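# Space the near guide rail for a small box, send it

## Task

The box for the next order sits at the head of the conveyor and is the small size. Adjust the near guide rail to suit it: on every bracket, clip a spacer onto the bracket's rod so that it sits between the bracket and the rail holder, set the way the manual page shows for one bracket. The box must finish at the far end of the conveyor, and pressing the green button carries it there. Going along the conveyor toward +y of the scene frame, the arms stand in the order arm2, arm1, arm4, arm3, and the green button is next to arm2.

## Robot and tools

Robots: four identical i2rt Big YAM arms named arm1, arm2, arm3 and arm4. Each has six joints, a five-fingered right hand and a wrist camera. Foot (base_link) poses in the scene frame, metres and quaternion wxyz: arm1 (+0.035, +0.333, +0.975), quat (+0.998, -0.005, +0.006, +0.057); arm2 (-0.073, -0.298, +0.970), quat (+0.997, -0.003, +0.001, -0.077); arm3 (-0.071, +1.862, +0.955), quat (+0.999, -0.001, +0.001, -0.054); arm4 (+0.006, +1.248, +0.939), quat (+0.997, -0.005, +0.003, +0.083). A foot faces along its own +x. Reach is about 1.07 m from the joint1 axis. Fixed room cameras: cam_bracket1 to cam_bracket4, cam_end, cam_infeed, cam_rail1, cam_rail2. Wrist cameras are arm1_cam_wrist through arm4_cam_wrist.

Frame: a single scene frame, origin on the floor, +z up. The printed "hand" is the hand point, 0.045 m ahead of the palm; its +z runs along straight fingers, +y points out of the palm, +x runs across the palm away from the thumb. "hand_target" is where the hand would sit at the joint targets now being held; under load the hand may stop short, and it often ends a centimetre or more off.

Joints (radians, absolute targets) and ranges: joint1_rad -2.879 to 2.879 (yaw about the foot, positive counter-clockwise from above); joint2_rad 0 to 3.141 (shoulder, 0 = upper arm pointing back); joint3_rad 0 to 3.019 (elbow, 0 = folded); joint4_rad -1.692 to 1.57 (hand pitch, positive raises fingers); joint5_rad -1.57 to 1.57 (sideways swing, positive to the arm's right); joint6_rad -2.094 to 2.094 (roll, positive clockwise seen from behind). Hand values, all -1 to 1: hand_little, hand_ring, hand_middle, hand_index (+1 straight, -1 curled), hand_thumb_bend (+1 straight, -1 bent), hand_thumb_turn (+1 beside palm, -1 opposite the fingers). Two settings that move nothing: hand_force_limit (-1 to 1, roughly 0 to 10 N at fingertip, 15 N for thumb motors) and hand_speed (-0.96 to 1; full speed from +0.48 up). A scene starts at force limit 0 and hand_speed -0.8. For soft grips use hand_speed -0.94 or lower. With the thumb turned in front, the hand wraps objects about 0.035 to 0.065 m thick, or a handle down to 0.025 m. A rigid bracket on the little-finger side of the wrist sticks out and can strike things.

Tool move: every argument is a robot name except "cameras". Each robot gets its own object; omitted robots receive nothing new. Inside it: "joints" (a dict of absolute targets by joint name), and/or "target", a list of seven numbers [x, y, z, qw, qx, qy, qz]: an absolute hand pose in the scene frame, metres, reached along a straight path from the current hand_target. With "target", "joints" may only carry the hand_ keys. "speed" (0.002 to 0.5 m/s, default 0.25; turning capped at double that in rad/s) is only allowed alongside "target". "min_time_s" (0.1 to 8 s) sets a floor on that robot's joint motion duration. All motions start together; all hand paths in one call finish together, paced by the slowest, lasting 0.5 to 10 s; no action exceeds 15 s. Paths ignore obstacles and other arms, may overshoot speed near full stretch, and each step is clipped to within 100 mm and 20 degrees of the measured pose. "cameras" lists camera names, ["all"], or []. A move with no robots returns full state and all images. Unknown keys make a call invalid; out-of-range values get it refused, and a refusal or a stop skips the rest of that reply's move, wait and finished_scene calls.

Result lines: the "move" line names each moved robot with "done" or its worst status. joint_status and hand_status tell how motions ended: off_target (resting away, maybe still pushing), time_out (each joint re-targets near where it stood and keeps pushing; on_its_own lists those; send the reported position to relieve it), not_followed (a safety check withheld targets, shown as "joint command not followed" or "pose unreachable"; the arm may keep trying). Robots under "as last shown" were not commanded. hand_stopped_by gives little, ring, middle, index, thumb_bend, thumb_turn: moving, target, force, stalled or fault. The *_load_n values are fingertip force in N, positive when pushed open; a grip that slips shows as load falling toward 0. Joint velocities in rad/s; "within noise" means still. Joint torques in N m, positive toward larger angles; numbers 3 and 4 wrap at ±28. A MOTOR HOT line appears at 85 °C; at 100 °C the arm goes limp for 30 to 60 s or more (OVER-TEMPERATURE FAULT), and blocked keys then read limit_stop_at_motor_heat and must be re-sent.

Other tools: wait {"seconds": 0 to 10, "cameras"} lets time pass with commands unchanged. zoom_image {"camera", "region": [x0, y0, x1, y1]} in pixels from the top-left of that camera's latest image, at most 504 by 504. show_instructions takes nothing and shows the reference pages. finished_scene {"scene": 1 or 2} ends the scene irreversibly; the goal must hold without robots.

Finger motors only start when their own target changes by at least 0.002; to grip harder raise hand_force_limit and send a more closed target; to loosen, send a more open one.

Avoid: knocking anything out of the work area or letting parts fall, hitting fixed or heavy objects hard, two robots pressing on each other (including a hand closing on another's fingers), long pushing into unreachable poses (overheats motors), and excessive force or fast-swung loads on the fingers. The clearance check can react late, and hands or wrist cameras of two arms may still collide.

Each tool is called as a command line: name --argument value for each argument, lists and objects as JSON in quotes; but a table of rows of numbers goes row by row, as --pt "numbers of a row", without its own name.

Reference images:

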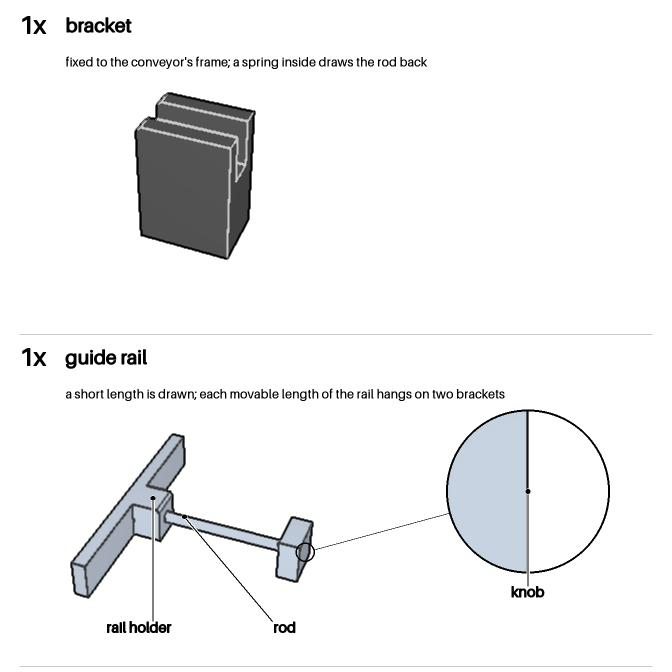

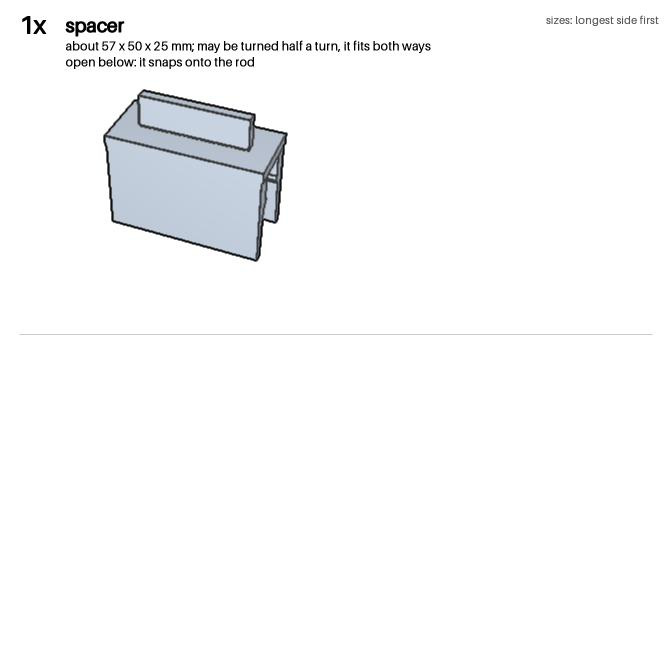

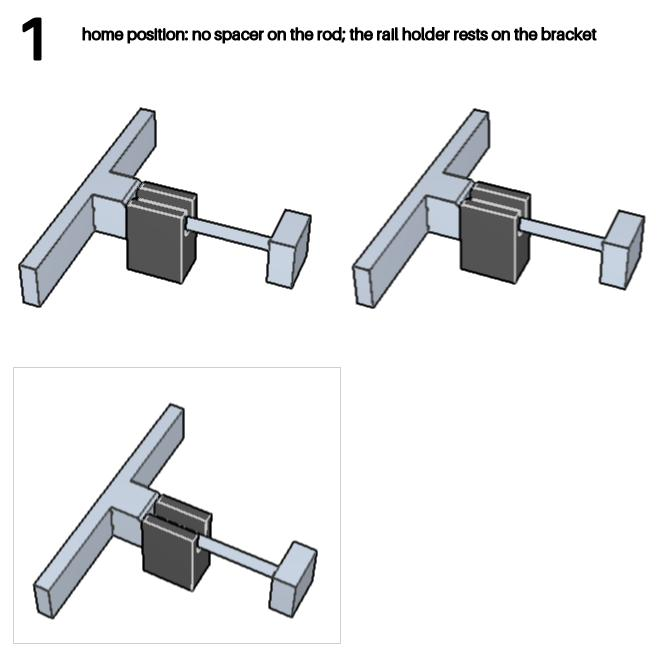

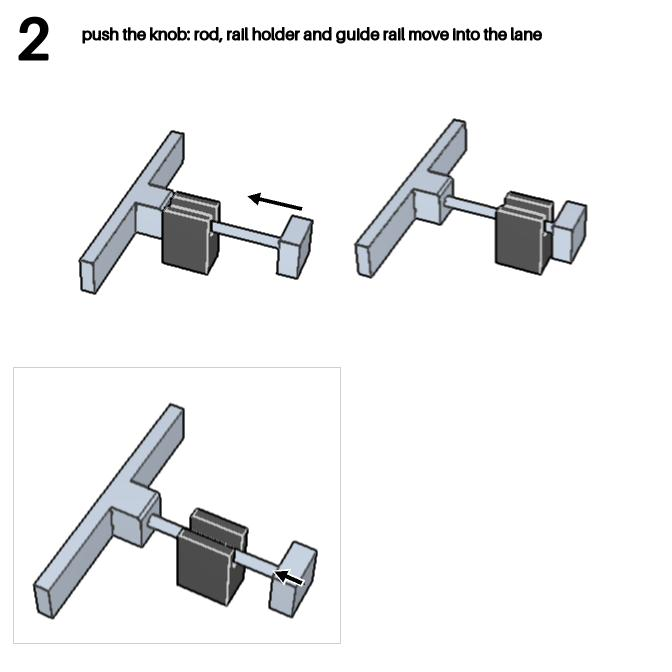

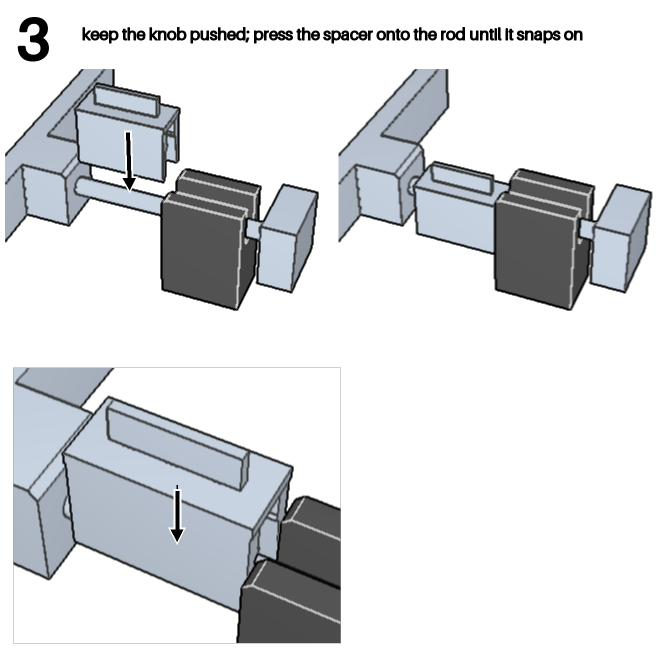

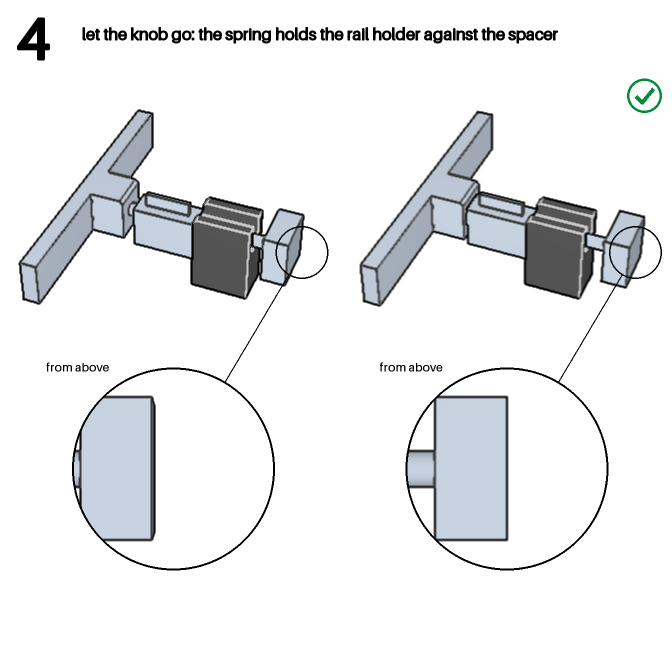

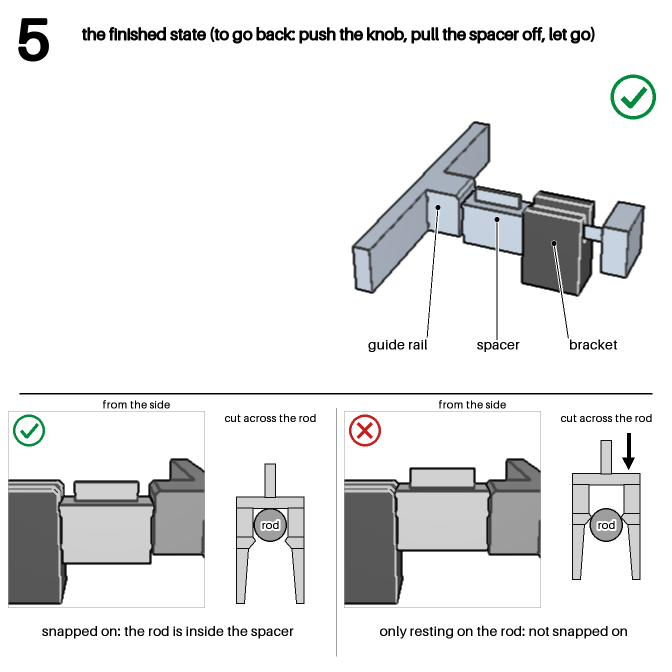

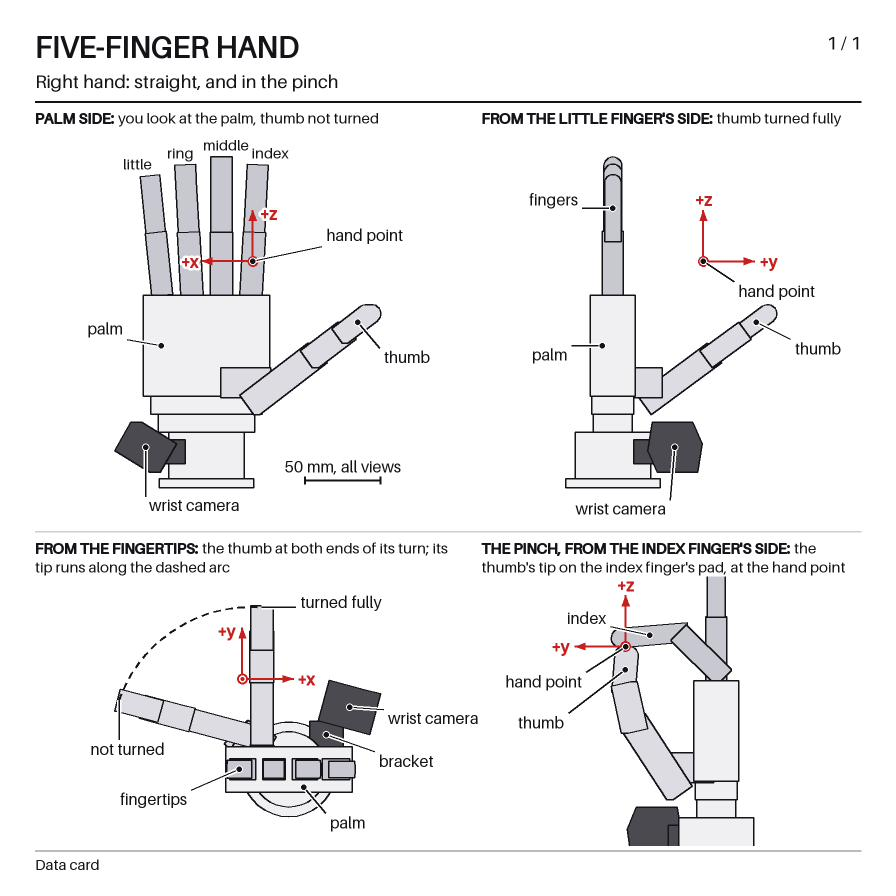

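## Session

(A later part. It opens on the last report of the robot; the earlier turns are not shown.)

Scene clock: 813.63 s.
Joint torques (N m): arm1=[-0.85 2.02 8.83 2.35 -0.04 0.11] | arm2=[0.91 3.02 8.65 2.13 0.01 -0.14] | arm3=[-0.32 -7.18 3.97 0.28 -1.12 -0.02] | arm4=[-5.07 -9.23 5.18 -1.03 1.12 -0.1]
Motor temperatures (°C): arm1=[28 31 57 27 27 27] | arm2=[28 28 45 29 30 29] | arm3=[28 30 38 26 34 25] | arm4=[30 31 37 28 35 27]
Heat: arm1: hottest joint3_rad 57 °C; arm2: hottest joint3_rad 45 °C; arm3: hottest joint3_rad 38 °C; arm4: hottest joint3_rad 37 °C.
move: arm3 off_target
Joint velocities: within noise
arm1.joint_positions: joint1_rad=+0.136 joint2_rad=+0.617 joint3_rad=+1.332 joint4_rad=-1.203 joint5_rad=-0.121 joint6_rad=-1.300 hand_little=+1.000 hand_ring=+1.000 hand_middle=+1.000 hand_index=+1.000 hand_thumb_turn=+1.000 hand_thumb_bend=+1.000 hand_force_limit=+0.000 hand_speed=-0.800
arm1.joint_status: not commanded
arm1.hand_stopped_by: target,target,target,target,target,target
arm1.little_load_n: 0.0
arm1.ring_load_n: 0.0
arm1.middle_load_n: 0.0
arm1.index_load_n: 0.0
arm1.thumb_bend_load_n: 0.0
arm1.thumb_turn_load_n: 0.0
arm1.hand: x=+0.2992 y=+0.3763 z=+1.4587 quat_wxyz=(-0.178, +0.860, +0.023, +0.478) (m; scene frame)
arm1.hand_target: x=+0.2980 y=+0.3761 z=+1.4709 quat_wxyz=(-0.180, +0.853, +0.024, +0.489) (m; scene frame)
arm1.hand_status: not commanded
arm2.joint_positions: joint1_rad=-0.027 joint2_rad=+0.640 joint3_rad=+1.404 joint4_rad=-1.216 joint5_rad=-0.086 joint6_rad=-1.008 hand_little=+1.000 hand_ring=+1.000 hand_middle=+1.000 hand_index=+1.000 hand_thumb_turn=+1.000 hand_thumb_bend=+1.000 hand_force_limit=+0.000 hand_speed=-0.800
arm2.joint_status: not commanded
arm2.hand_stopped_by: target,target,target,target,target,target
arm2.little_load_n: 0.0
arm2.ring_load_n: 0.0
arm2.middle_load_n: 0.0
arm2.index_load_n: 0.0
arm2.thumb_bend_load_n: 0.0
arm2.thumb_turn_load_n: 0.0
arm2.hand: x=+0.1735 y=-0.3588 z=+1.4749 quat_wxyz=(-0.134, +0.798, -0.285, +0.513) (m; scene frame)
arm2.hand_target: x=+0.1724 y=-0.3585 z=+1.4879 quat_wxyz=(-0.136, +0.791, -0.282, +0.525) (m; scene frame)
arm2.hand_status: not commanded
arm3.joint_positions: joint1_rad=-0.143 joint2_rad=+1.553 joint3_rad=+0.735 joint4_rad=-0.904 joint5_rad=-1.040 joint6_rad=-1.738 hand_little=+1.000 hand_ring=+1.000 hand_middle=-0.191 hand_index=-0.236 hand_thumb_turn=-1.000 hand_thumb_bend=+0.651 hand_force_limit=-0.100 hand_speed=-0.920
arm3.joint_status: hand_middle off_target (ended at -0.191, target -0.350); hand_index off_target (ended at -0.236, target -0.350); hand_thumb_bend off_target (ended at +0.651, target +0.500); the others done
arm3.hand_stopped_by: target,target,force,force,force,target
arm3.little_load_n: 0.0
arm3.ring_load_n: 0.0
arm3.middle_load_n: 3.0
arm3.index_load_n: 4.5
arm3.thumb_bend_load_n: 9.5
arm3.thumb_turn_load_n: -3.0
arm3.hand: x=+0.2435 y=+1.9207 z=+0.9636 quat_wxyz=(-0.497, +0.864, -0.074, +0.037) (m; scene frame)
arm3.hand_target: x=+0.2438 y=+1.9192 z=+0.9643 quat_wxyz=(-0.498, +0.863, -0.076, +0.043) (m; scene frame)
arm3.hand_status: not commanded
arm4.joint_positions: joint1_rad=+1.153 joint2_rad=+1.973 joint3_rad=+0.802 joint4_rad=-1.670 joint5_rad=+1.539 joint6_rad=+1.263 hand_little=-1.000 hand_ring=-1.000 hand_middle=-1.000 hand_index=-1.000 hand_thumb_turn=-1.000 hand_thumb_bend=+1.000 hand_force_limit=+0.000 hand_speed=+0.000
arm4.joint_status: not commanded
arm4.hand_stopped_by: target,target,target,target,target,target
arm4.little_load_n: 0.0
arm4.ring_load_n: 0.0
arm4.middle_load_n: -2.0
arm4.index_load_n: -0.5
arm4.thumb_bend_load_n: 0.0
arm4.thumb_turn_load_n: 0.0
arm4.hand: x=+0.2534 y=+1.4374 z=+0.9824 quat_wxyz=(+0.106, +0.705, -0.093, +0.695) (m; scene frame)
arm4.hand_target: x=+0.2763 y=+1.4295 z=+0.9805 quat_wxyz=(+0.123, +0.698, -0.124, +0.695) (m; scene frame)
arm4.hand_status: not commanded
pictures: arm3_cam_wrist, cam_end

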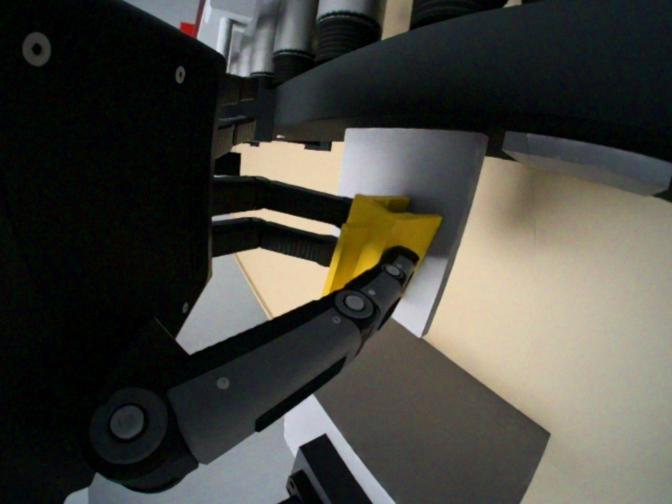

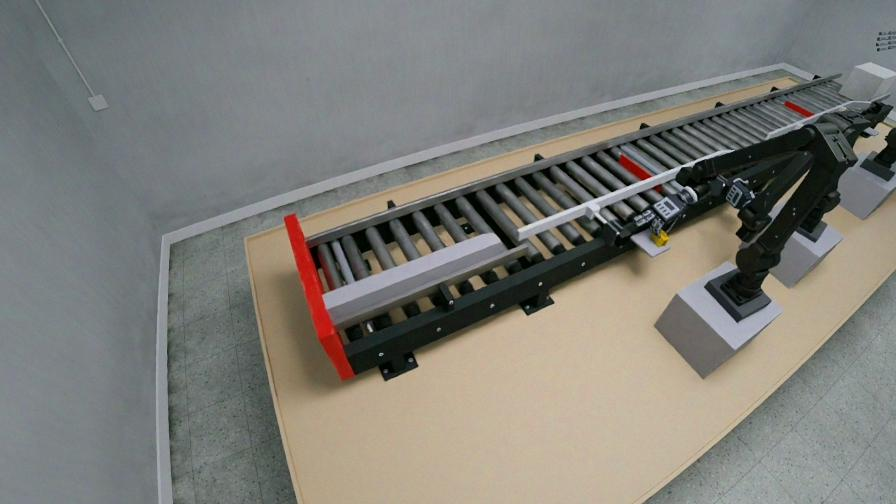

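move --arm3 '{"target": [0.2438, 1.9192, 1.0, 0.4981, -0.8627, 0.0755, -0.0436], "speed": 0.05}'

move --arm3 '{"target": [0.2438, 1.9192, 1.09, 0.4981, -0.8627, 0.0755, -0.0436], "speed": 0.08}' --cameras '["arm3_cam_wrist", "cam_end"]'

zoom_image --camera "arm3_cam_wrist" --region '[230, 130, 510, 330]'

zoom_image --camera "cam_end" --region '[600, 160, 720, 280]'

Scene clock: 822.03 s.
Joint torques (N m): arm1=[-0.32 2.2 8.84 2.28 -0.06 0.1] | arm2=[0.91 3.08 8.65 2.13 0.02 -0.14] | arm3=[-0.32 -6.53 7.13 -0.55 -1.12 -0.01] | arm4=[-5.13 -9.41 5.18 -1.03 1.12 -0.09]
Motor temperatures (°C): arm1=[28 31 57 27 27 27] | arm2=[28 28 45 29 30 29] | arm3=[28 30 38 26 34 25] | arm4=[30 31 37 28 35 27]
Heat: arm1: hottest joint3_rad 57 °C; arm2: hottest joint3_rad 45 °C; arm3: hottest joint3_rad 38 °C; arm4: hottest joint3_rad 37 °C.
move: arm3 off_target
Joint velocities: within noise
arm1, arm2, arm4: as last shown
arm2.middle_load_n: -0.5
arm3.joint_positions: joint1_rad=-0.143 joint2_rad=+1.472 joint3_rad=+0.735 joint4_rad=-0.988 joint5_rad=-1.040 joint6_rad=-1.738 hand_little=+1.000 hand_ring=+1.000 hand_middle=-0.191 hand_index=-0.236 hand_thumb_turn=-1.000 hand_thumb_bend=+0.651 hand_force_limit=-0.100 hand_speed=-0.920
arm3.joint_status: not commanded
arm3.hand_stopped_by: target,target,force,force,force,target
arm3.little_load_n: 0.0
arm3.ring_load_n: 0.0
arm3.middle_load_n: 2.5
arm3.index_load_n: 4.5
arm3.thumb_bend_load_n: 10.0
arm3.thumb_turn_load_n: -3.5
arm3.hand: x=+0.2339 y=+1.9232 z=+0.9896 quat_wxyz=(-0.498, +0.863, -0.075, +0.036) (m; scene frame)
arm3.hand_target: x=+0.2463 y=+1.9186 z=+0.9993 quat_wxyz=(-0.497, +0.863, -0.073, +0.048) (m; scene frame)
arm3.hand_status: off_target (0.015 m and 0.9 deg from the pose sent, 0.036 m and 0.8 deg at the start)
arm4.little_load_n: 0.5
pictures: none

Scene clock: 823.67 s.
Joint torques (N m): arm1=[0.03 2.55 8.81 2.25 -0.1 0.1] | arm2=[0.97 3.08 8.66 2.13 0.02 -0.15] | arm3=[-0.38 -5.66 8.76 -0.54 -1.11 -0.02] | arm4=[-5.13 -9.23 5.19 -1.03 1.12 -0.1]
Motor temperatures (°C): arm1=[28 31 57 27 27 27] | arm2=[28 28 45 29 30 29] | arm3=[28 30 38 26 34 25] | arm4=[30 31 37 28 35 27]
Heat: arm1: hottest joint3_rad 57 °C; arm2: hottest joint3_rad 45 °C; arm3: hottest joint3_rad 38 °C; arm4: hottest joint3_rad 37 °C.
move: arm3 off_target
Joint velocities: within noise
arm1, arm2, arm4: as last shown
arm2.middle_load_n: 0.0
arm3.joint_positions: joint1_rad=-0.143 joint2_rad=+1.326 joint3_rad=+0.862 joint4_rad=-1.275 joint5_rad=-1.040 joint6_rad=-1.748 hand_little=+1.000 hand_ring=+1.000 hand_middle=-0.191 hand_index=-0.236 hand_thumb_turn=-1.000 hand_thumb_bend=+0.651 hand_force_limit=-0.100 hand_speed=-0.920
arm3.joint_status: not commanded
arm3.hand_stopped_by: target,target,force,force,force,target
arm3.little_load_n: 0.0
arm3.ring_load_n: 0.0
arm3.middle_load_n: 3.0
arm3.index_load_n: 4.5
arm3.thumb_bend_load_n: 9.5
arm3.thumb_turn_load_n: -3.0
arm3.hand: x=+0.2344 y=+1.9232 z=+1.0762 quat_wxyz=(-0.498, +0.863, -0.074, +0.033) (m; scene frame)
arm3.hand_target: x=+0.2461 y=+1.9186 z=+1.0887 quat_wxyz=(-0.498, +0.863, -0.071, +0.047) (m; scene frame)
arm3.hand_status: off_target (0.017 m and 1.3 deg from the pose sent, 0.101 m and 0.9 deg at the start)
arm4.little_load_n: 0.0
arm4.index_load_n: -1.0
pictures: arm3_cam_wrist, cam_end

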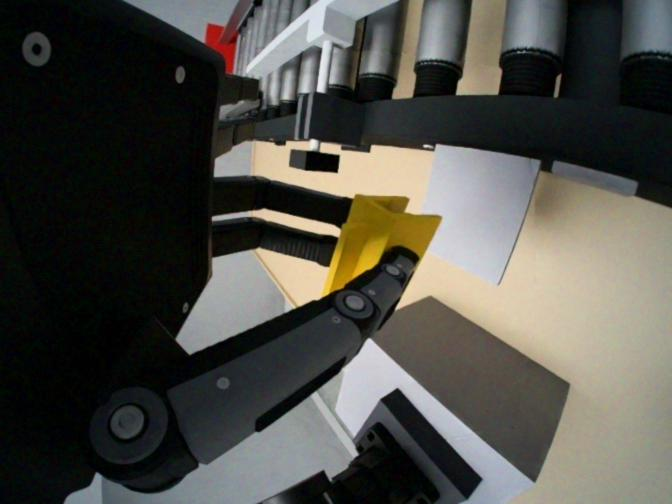

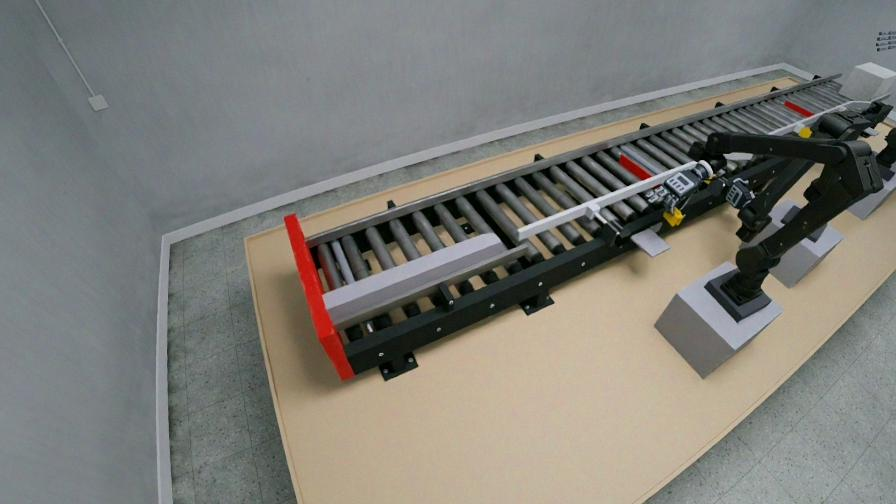

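Scaled by 1.800 from the camera's 672x504 image, which has a finer 960x720 frame.

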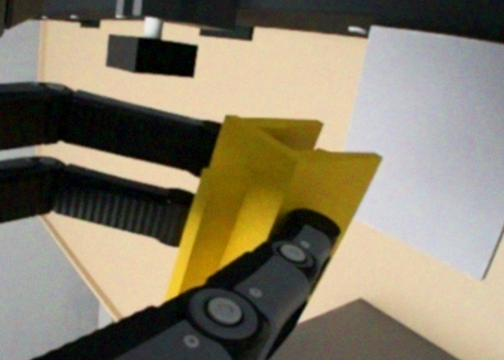

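Scaled by 4.200.

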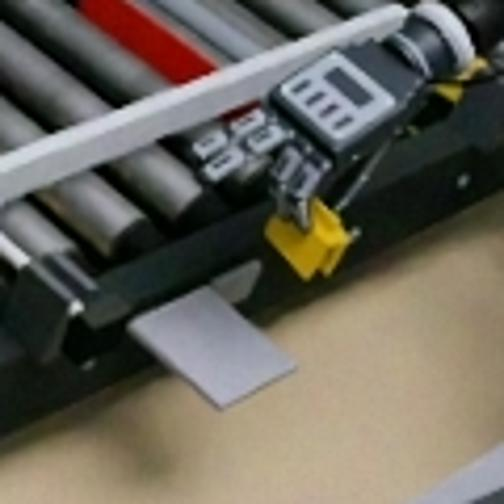

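move --arm3 '{"target": [0.30, 1.96, 1.14, 0.5, -0.866, 0.0, 0.0], "speed": 0.1}'

move --arm3 '{"target": [0.38, 2.05, 1.12, 0.5, -0.866, 0.0, 0.0], "speed": 0.1}' --cameras '["arm3_cam_wrist", "cam_bracket3", "cam_rail2", "cam_end"]'

zoom_image --camera "arm3_cam_wrist" --region '[200, 50, 480, 330]'

zoom_image --camera "cam_rail2" --region '[250, 170, 430, 300]'

zoom_image --camera "cam_end" --region '[540, 140, 680, 280]'

Scene clock: 833.90 s.
Joint torques (N m): arm1=[-0.38 2.02 8.88 2.18 -0.08 0.08] | arm2=[0.91 3.08 8.65 2.11 0.01 -0.14] | arm3=[1.2 -6.59 9.31 -0.55 -0.94 -0.15] | arm4=[-5.01 -9.41 5.16 -1.02 1.12 -0.1]
Motor temperatures (°C): arm1=[28 31 58 27 27 27] | arm2=[28 28 45 29 30 29] | arm3=[28 29 38 26 34 25] | arm4=[30 31 37 28 35 27]
Heat: arm1: hottest joint3_rad 58 °C; arm2: hottest joint3_rad 45 °C; arm3: hottest joint3_rad 38 °C; arm4: hottest joint3_rad 37 °C.
move: arm3 off_target
Joint velocities: within noise
arm1, arm2, arm4: as last shown
arm2.thumb_turn_load_n: -0.5
arm3.joint_positions: joint1_rad=-0.005 joint2_rad=+1.446 joint3_rad=+1.142 joint4_rad=-1.444 joint5_rad=-1.040 joint6_rad=-1.756 hand_little=+1.000 hand_ring=+1.000 hand_middle=-0.191 hand_index=-0.236 hand_thumb_turn=-1.000 hand_thumb_bend=+0.651 hand_force_limit=-0.100 hand_speed=-0.920
arm3.joint_status: not commanded
arm3.hand_stopped_by: target,target,force,force,force,target
arm3.little_load_n: 0.0
arm3.ring_load_n: 0.0
arm3.middle_load_n: 2.5
arm3.index_load_n: 4.5
arm3.thumb_bend_load_n: 9.5
arm3.thumb_turn_load_n: -3.0
arm3.hand: x=+0.2901 y=+1.9571 z=+1.1331 quat_wxyz=(-0.500, +0.866, -0.013, -0.004) (m; scene frame)
arm3.hand_target: x=+0.3001 y=+1.9602 z=+1.1396 quat_wxyz=(-0.500, +0.866, -0.001, +0.000) (m; scene frame)
arm3.hand_status: off_target (0.012 m and 1.6 deg from the pose sent, 0.099 m and 9.2 deg at the start)
arm4.index_load_n: -0.5
arm4.thumb_turn_load_n: 0.5
pictures: none

Scene clock: 835.90 s.
Joint torques (N m): arm1=[-0.5 2.32 8.69 2.29 -0.12 0.1] | arm2=[0.91 3.02 8.65 2.14 0.01 -0.15] | arm3=[1.14 -9.23 9.91 0.92 -0.74 0.08] | arm4=[-5.19 -9.35 5.15 -1.01 1.12 -0.09]
Motor temperatures (°C): arm1=[28 31 58 27 27 27] | arm2=[28 28 45 29 30 29] | arm3=[28 29 39 26 34 25] | arm4=[30 31 37 28 35 27]
Heat: arm1: hottest joint3_rad 58 °C; arm2: hottest joint3_rad 45 °C; arm3: hottest joint3_rad 39 °C; arm4: hottest joint3_rad 37 °C.
move: arm3 off_target
Joint velocities: within noise
arm1, arm2, arm4: as last shown
arm2.thumb_turn_load_n: 0.0
arm3.joint_positions: joint1_rad=+0.199 joint2_rad=+1.598 joint3_rad=+1.254 joint4_rad=-1.094 joint5_rad=-1.041 joint6_rad=-1.377 hand_little=+1.000 hand_ring=+1.000 hand_middle=-0.191 hand_index=-0.236 hand_thumb_turn=-1.000 hand_thumb_bend=+0.651 hand_force_limit=-0.100 hand_speed=-0.920
arm3.joint_status: not commanded
arm3.hand_stopped_by: target,target,force,force,force,target
arm3.little_load_n: 0.0
arm3.ring_load_n: 0.0
arm3.middle_load_n: 2.5
arm3.index_load_n: 4.5
arm3.thumb_bend_load_n: 10.0
arm3.thumb_turn_load_n: -3.0
arm3.hand: x=+0.3620 y=+2.0433 z=+1.1105 quat_wxyz=(-0.499, +0.867, -0.012, -0.015) (m; scene frame)
arm3.hand_target: x=+0.3766 y=+2.0497 z=+1.1185 quat_wxyz=(-0.499, +0.867, -0.002, -0.003) (m; scene frame)
arm3.hand_status: off_target (0.021 m and 2.2 deg from the pose sent, 0.130 m and 1.6 deg at the start)
arm4.thumb_turn_load_n: 0.0
pictures: arm3_cam_wrist, cam_bracket3, cam_end, cam_rail2

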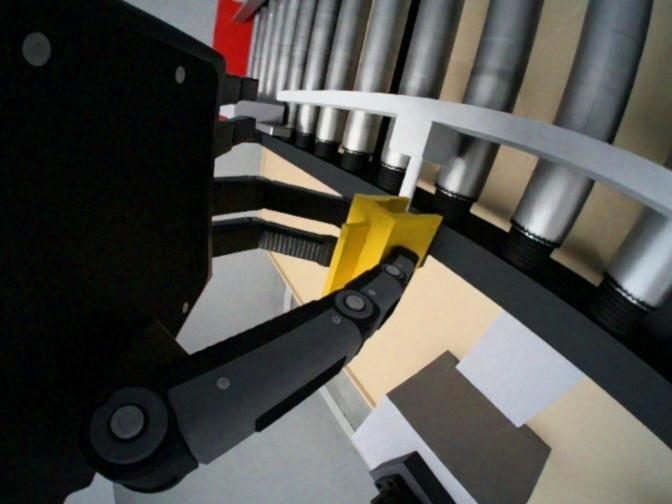

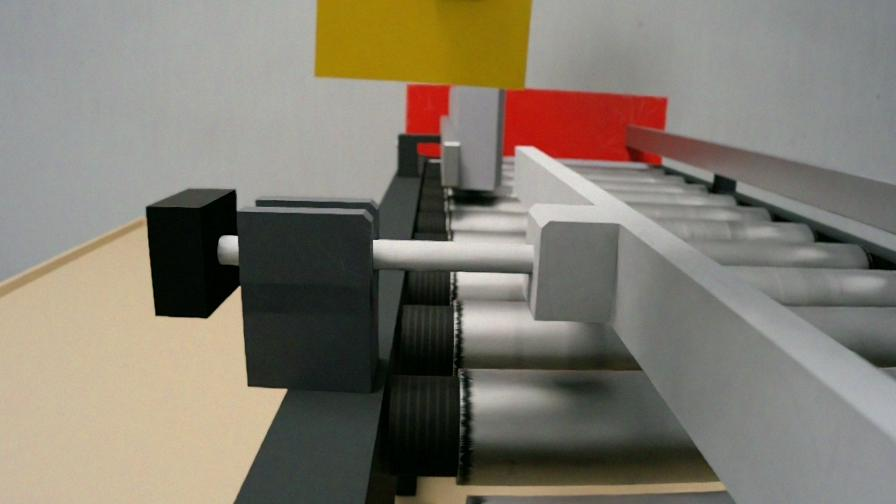

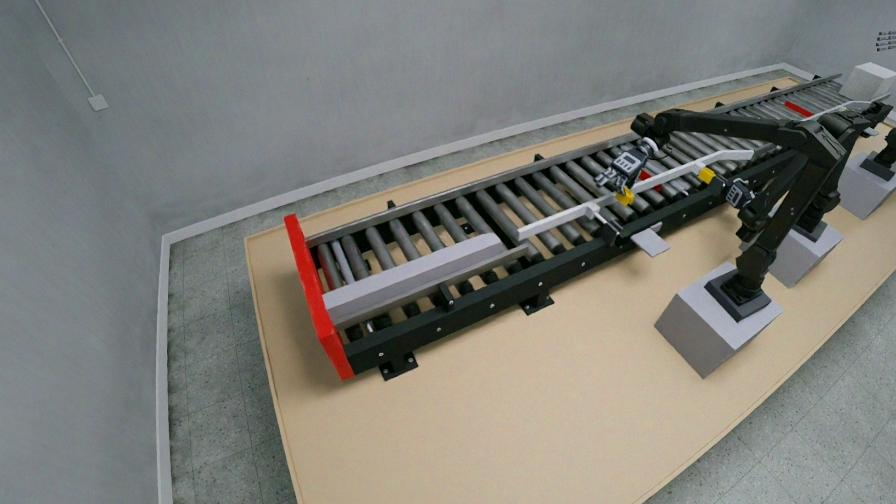

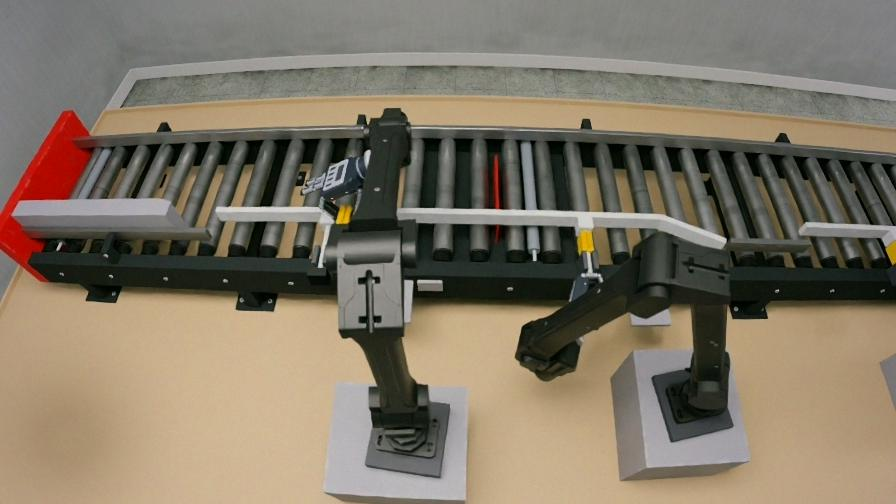

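Scaled by 1.800 from the camera's 672x504 image, which has a finer 960x720 frame.

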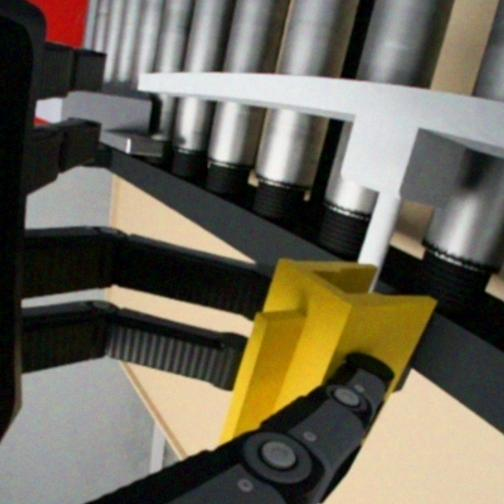

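Scaled by 2.800.

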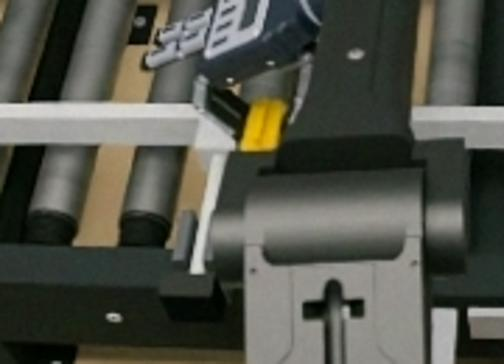

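Scaled by 3.600.

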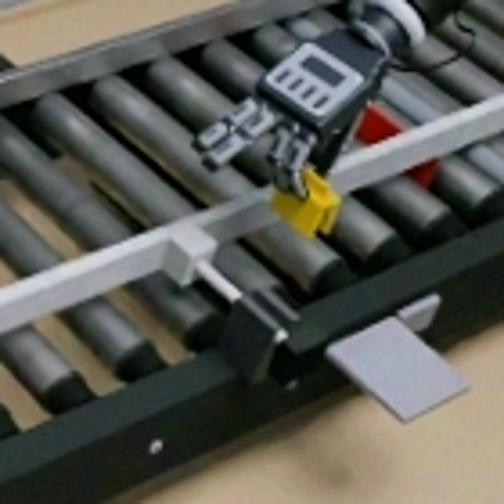

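move --arm3 '{"target": [0.386, 2.09, 1.105, 0.5, -0.866, 0.0, 0.0], "speed": 0.08}' --cameras '["arm3_cam_wrist", "cam_bracket3", "cam_rail2", "cam_end"]'

zoom_image --camera "arm3_cam_wrist" --region '[200, 50, 480, 330]'

zoom_image --camera "cam_rail2" --region '[250, 170, 430, 300]'

zoom_image --camera "cam_end" --region '[540, 140, 680, 280]'

Scene clock: 851.63 s.
Joint torques (N m): arm1=[-0.03 2.2 8.69 2.32 -0.08 0.11] | arm2=[0.97 3.02 8.66 2.11 0.01 -0.14] | arm3=[1.03 -9.58 8.69 1.22 -0.55 0.09] | arm4=[-5.13 -9.29 5.14 -1.02 1.12 -0.1]
Motor temperatures (°C): arm1=[28 31 58 27 27 27] | arm2=[28 28 45 29 30 29] | arm3=[28 29 40 26 33 25] | arm4=[30 31 37 28 35 27]
Heat: arm1: hottest joint3_rad 58 °C; arm2: hottest joint3_rad 45 °C; arm3: hottest joint3_rad 40 °C; arm4: hottest joint3_rad 37 °C.
move: arm3 off_target
Joint velocities: within noise
arm1, arm2, arm4: as last shown
arm1.thumb_turn_load_n: 0.5
arm2.ring_load_n: 0.5
arm3.joint_positions: joint1_rad=+0.281 joint2_rad=+1.619 joint3_rad=+1.254 joint4_rad=-0.919 joint5_rad=-1.028 joint6_rad=-1.227 hand_little=+1.000 hand_ring=+1.000 hand_middle=-0.191 hand_index=-0.236 hand_thumb_turn=-1.000 hand_thumb_bend=+0.651 hand_force_limit=-0.100 hand_speed=-0.920
arm3.joint_status: not commanded
arm3.hand_stopped_by: target,target,force,force,force,target
arm3.little_load_n: 0.0
arm3.ring_load_n: 0.0
arm3.middle_load_n: 2.5
arm3.index_load_n: 4.5
arm3.thumb_bend_load_n: 9.5
arm3.thumb_turn_load_n: -3.0
arm3.hand: x=+0.3761 y=+2.0846 z=+1.1032 quat_wxyz=(-0.501, +0.865, -0.004, -0.006) (m; scene frame)
arm3.hand_target: x=+0.3853 y=+2.0903 z=+1.1043 quat_wxyz=(-0.500, +0.866, +0.000, +0.000) (m; scene frame)
arm3.hand_status: off_target (0.011 m and 0.8 deg from the pose sent, 0.053 m and 2.2 deg at the start)
pictures: arm3_cam_wrist, cam_bracket3, cam_end, cam_rail2

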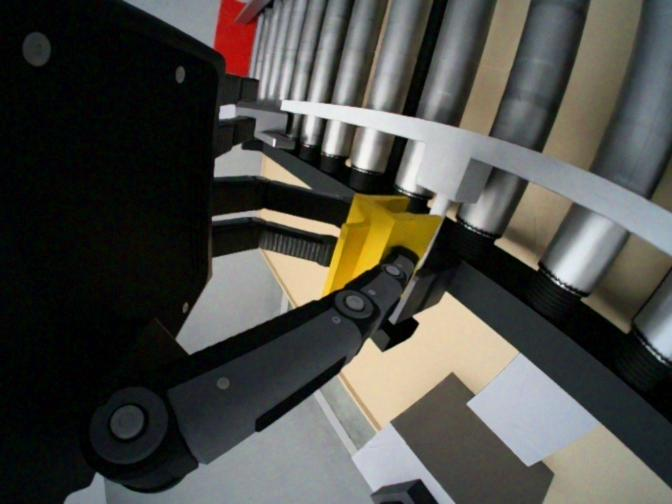

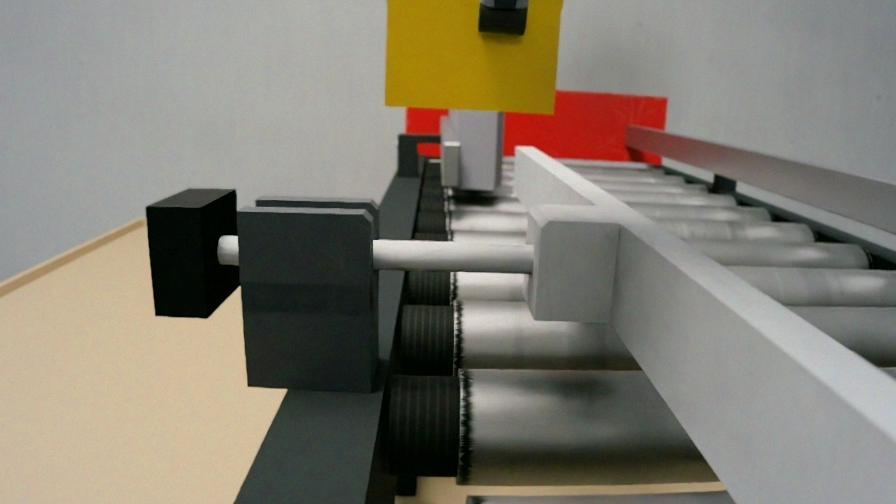

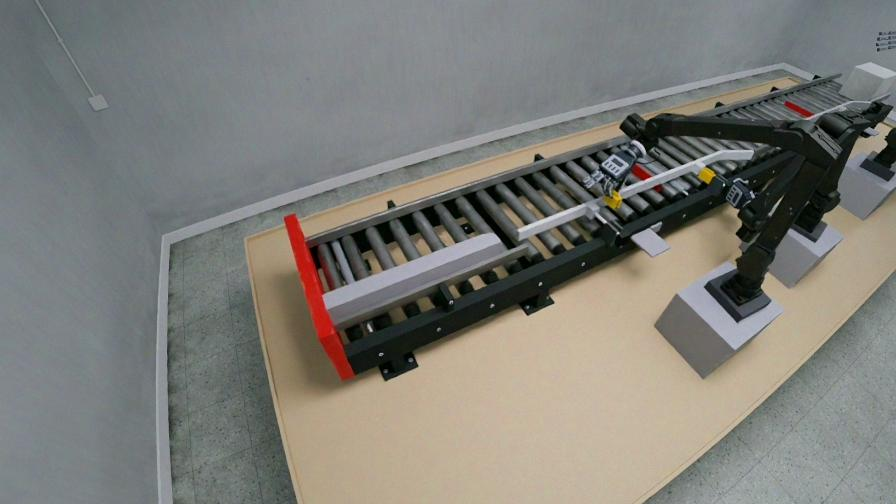

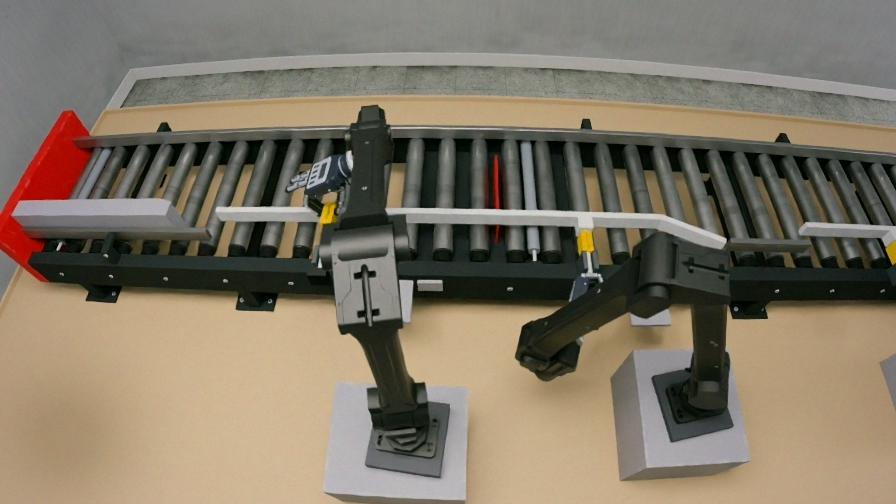

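Scaled by 1.800 from the camera's 672x504 image, which has a finer 960x720 frame.

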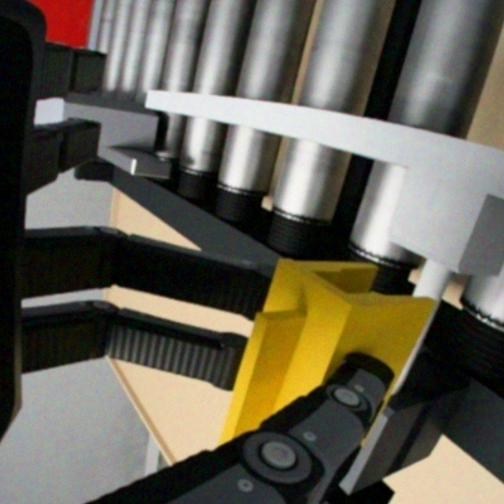

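Scaled by 2.800.

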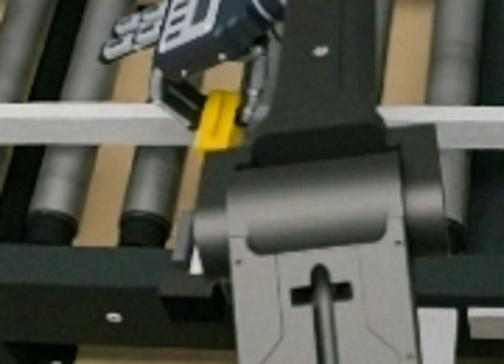

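Scaled by 3.600.

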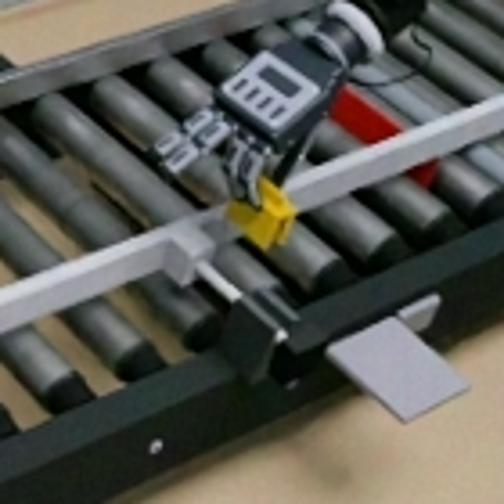

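move --arm3 '{"target": [0.377, 2.111, 1.075, 0.5, -0.866, 0.0, 0.0], "speed": 0.06}' --cameras '["arm3_cam_wrist", "cam_bracket3", "cam_rail2", "cam_end"]'

zoom_image --camera "arm3_cam_wrist" --region '[200, 50, 480, 330]'

zoom_image --camera "cam_rail2" --region '[250, 170, 430, 300]'

zoom_image --camera "cam_end" --region '[540, 140, 680, 280]'

Scene clock: 870.43 s.
Joint torques (N m): arm1=[-0.5 1.67 8.87 2.33 -0.09 0.12] | arm2=[0.97 3.08 8.64 2.13 0.02 -0.14] | arm3=[1.32 -9.58 6.43 1.4 -0.53 0.09] | arm4=[-5.19 -9.35 5.16 -1.02 1.11 -0.09]
Motor temperatures (°C): arm1=[28 31 58 27 27 27] | arm2=[28 28 45 29 30 29] | arm3=[28 31 40 26 33 25] | arm4=[30 31 37 28 35 27]
Heat: arm1: hottest joint3_rad 58 °C; arm2: hottest joint3_rad 45 °C; arm3: hottest joint3_rad 40 °C; arm4: hottest joint3_rad 37 °C.
move: arm3 off_target
Joint velocities: within noise
arm1, arm2, arm4: as last shown
arm1.thumb_turn_load_n: 0.0
arm2.ring_load_n: 0.0
arm3.joint_positions: joint1_rad=+0.319 joint2_rad=+1.627 joint3_rad=+1.206 joint4_rad=-0.767 joint5_rad=-1.012 joint6_rad=-1.149 hand_little=+1.000 hand_ring=+1.000 hand_middle=-0.191 hand_index=-0.236 hand_thumb_turn=-1.000 hand_thumb_bend=+0.651 hand_force_limit=-0.100 hand_speed=-0.920
arm3.joint_status: not commanded
arm3.hand_stopped_by: target,target,force,force,force,target
arm3.little_load_n: 0.0
arm3.ring_load_n: 0.0
arm3.middle_load_n: 2.5
arm3.index_load_n: 4.5
arm3.thumb_bend_load_n: 10.0
arm3.thumb_turn_load_n: -3.0
arm3.hand: x=+0.3791 y=+2.1040 z=+1.0851 quat_wxyz=(-0.503, +0.864, +0.001, +0.009) (m; scene frame)
arm3.hand_target: x=+0.3772 y=+2.1098 z=+1.0756 quat_wxyz=(-0.500, +0.866, +0.000, +0.001) (m; scene frame)
arm3.hand_status: off_target (0.012 m and 1.1 deg from the pose sent, 0.039 m and 0.8 deg at the start)
pictures: arm3_cam_wrist, cam_bracket3, cam_end, cam_rail2

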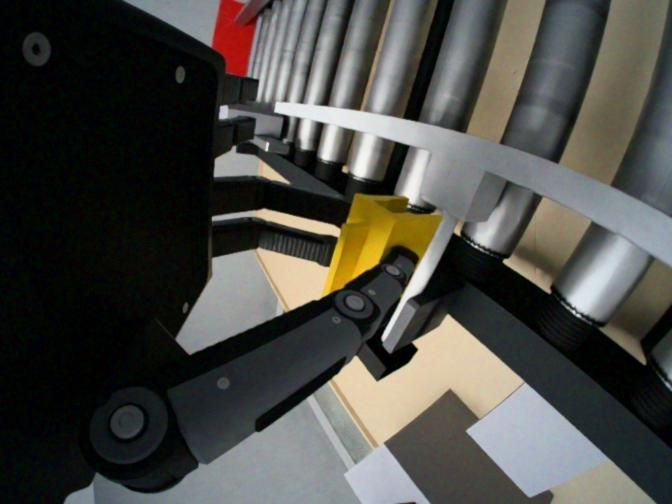

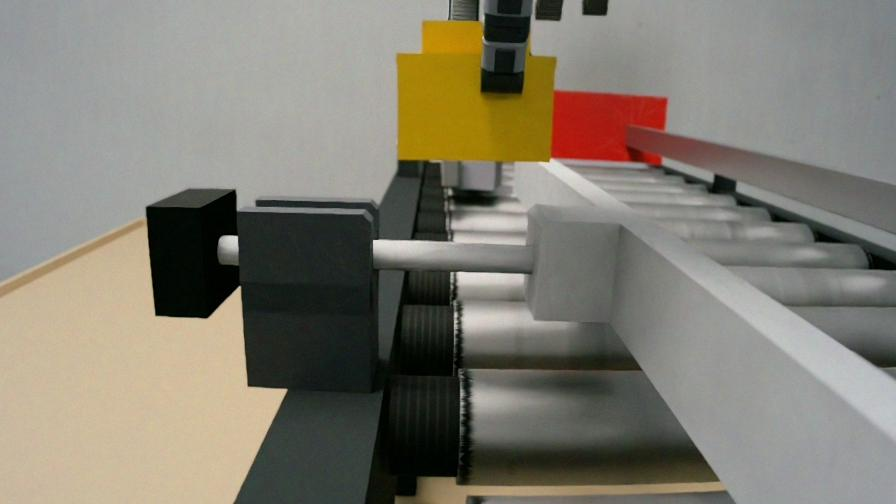

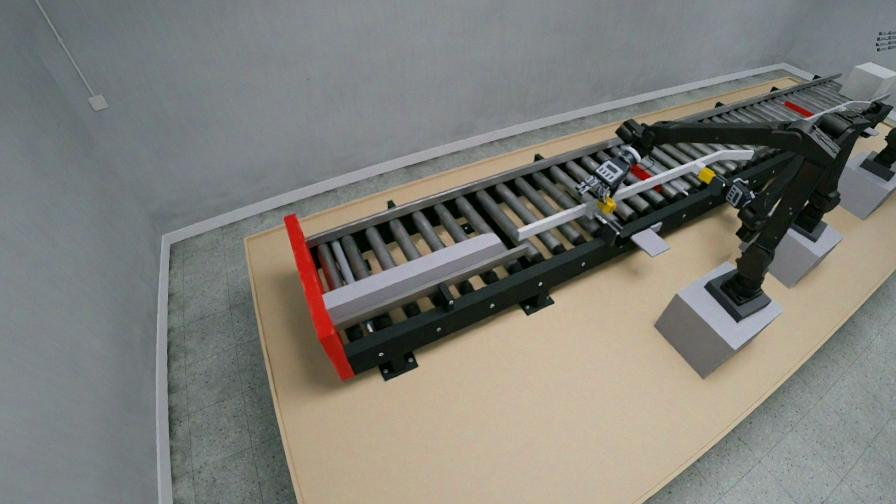

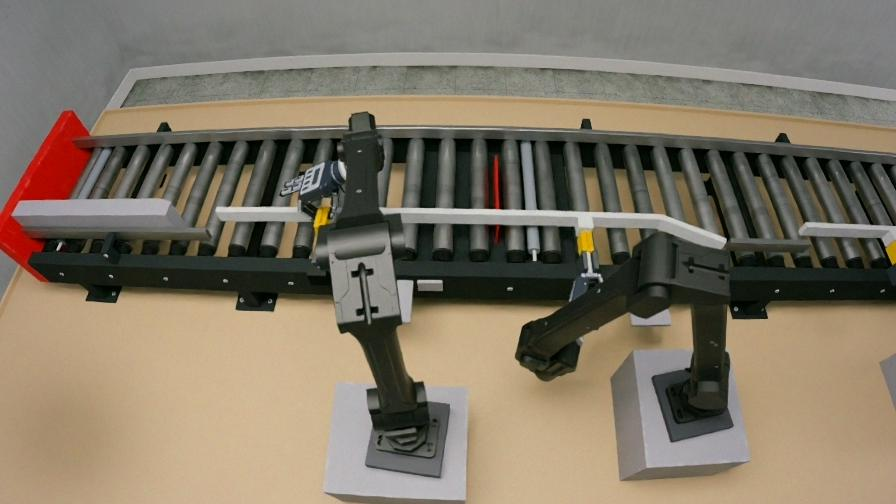

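Scaled by 1.800 from the camera's 672x504 image, which has a finer 960x720 frame.

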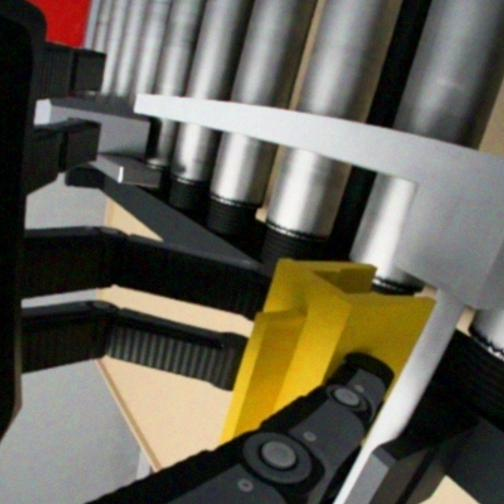

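Scaled by 2.800.

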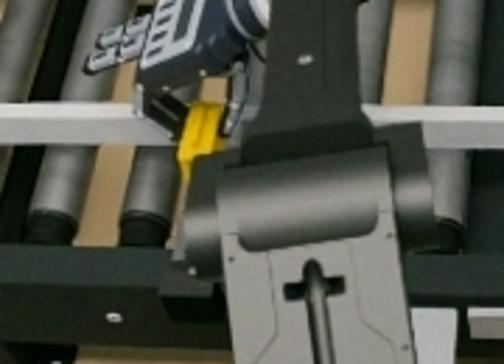

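Scaled by 3.600.

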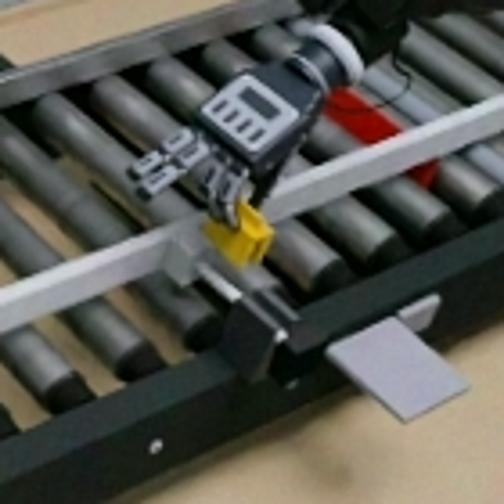

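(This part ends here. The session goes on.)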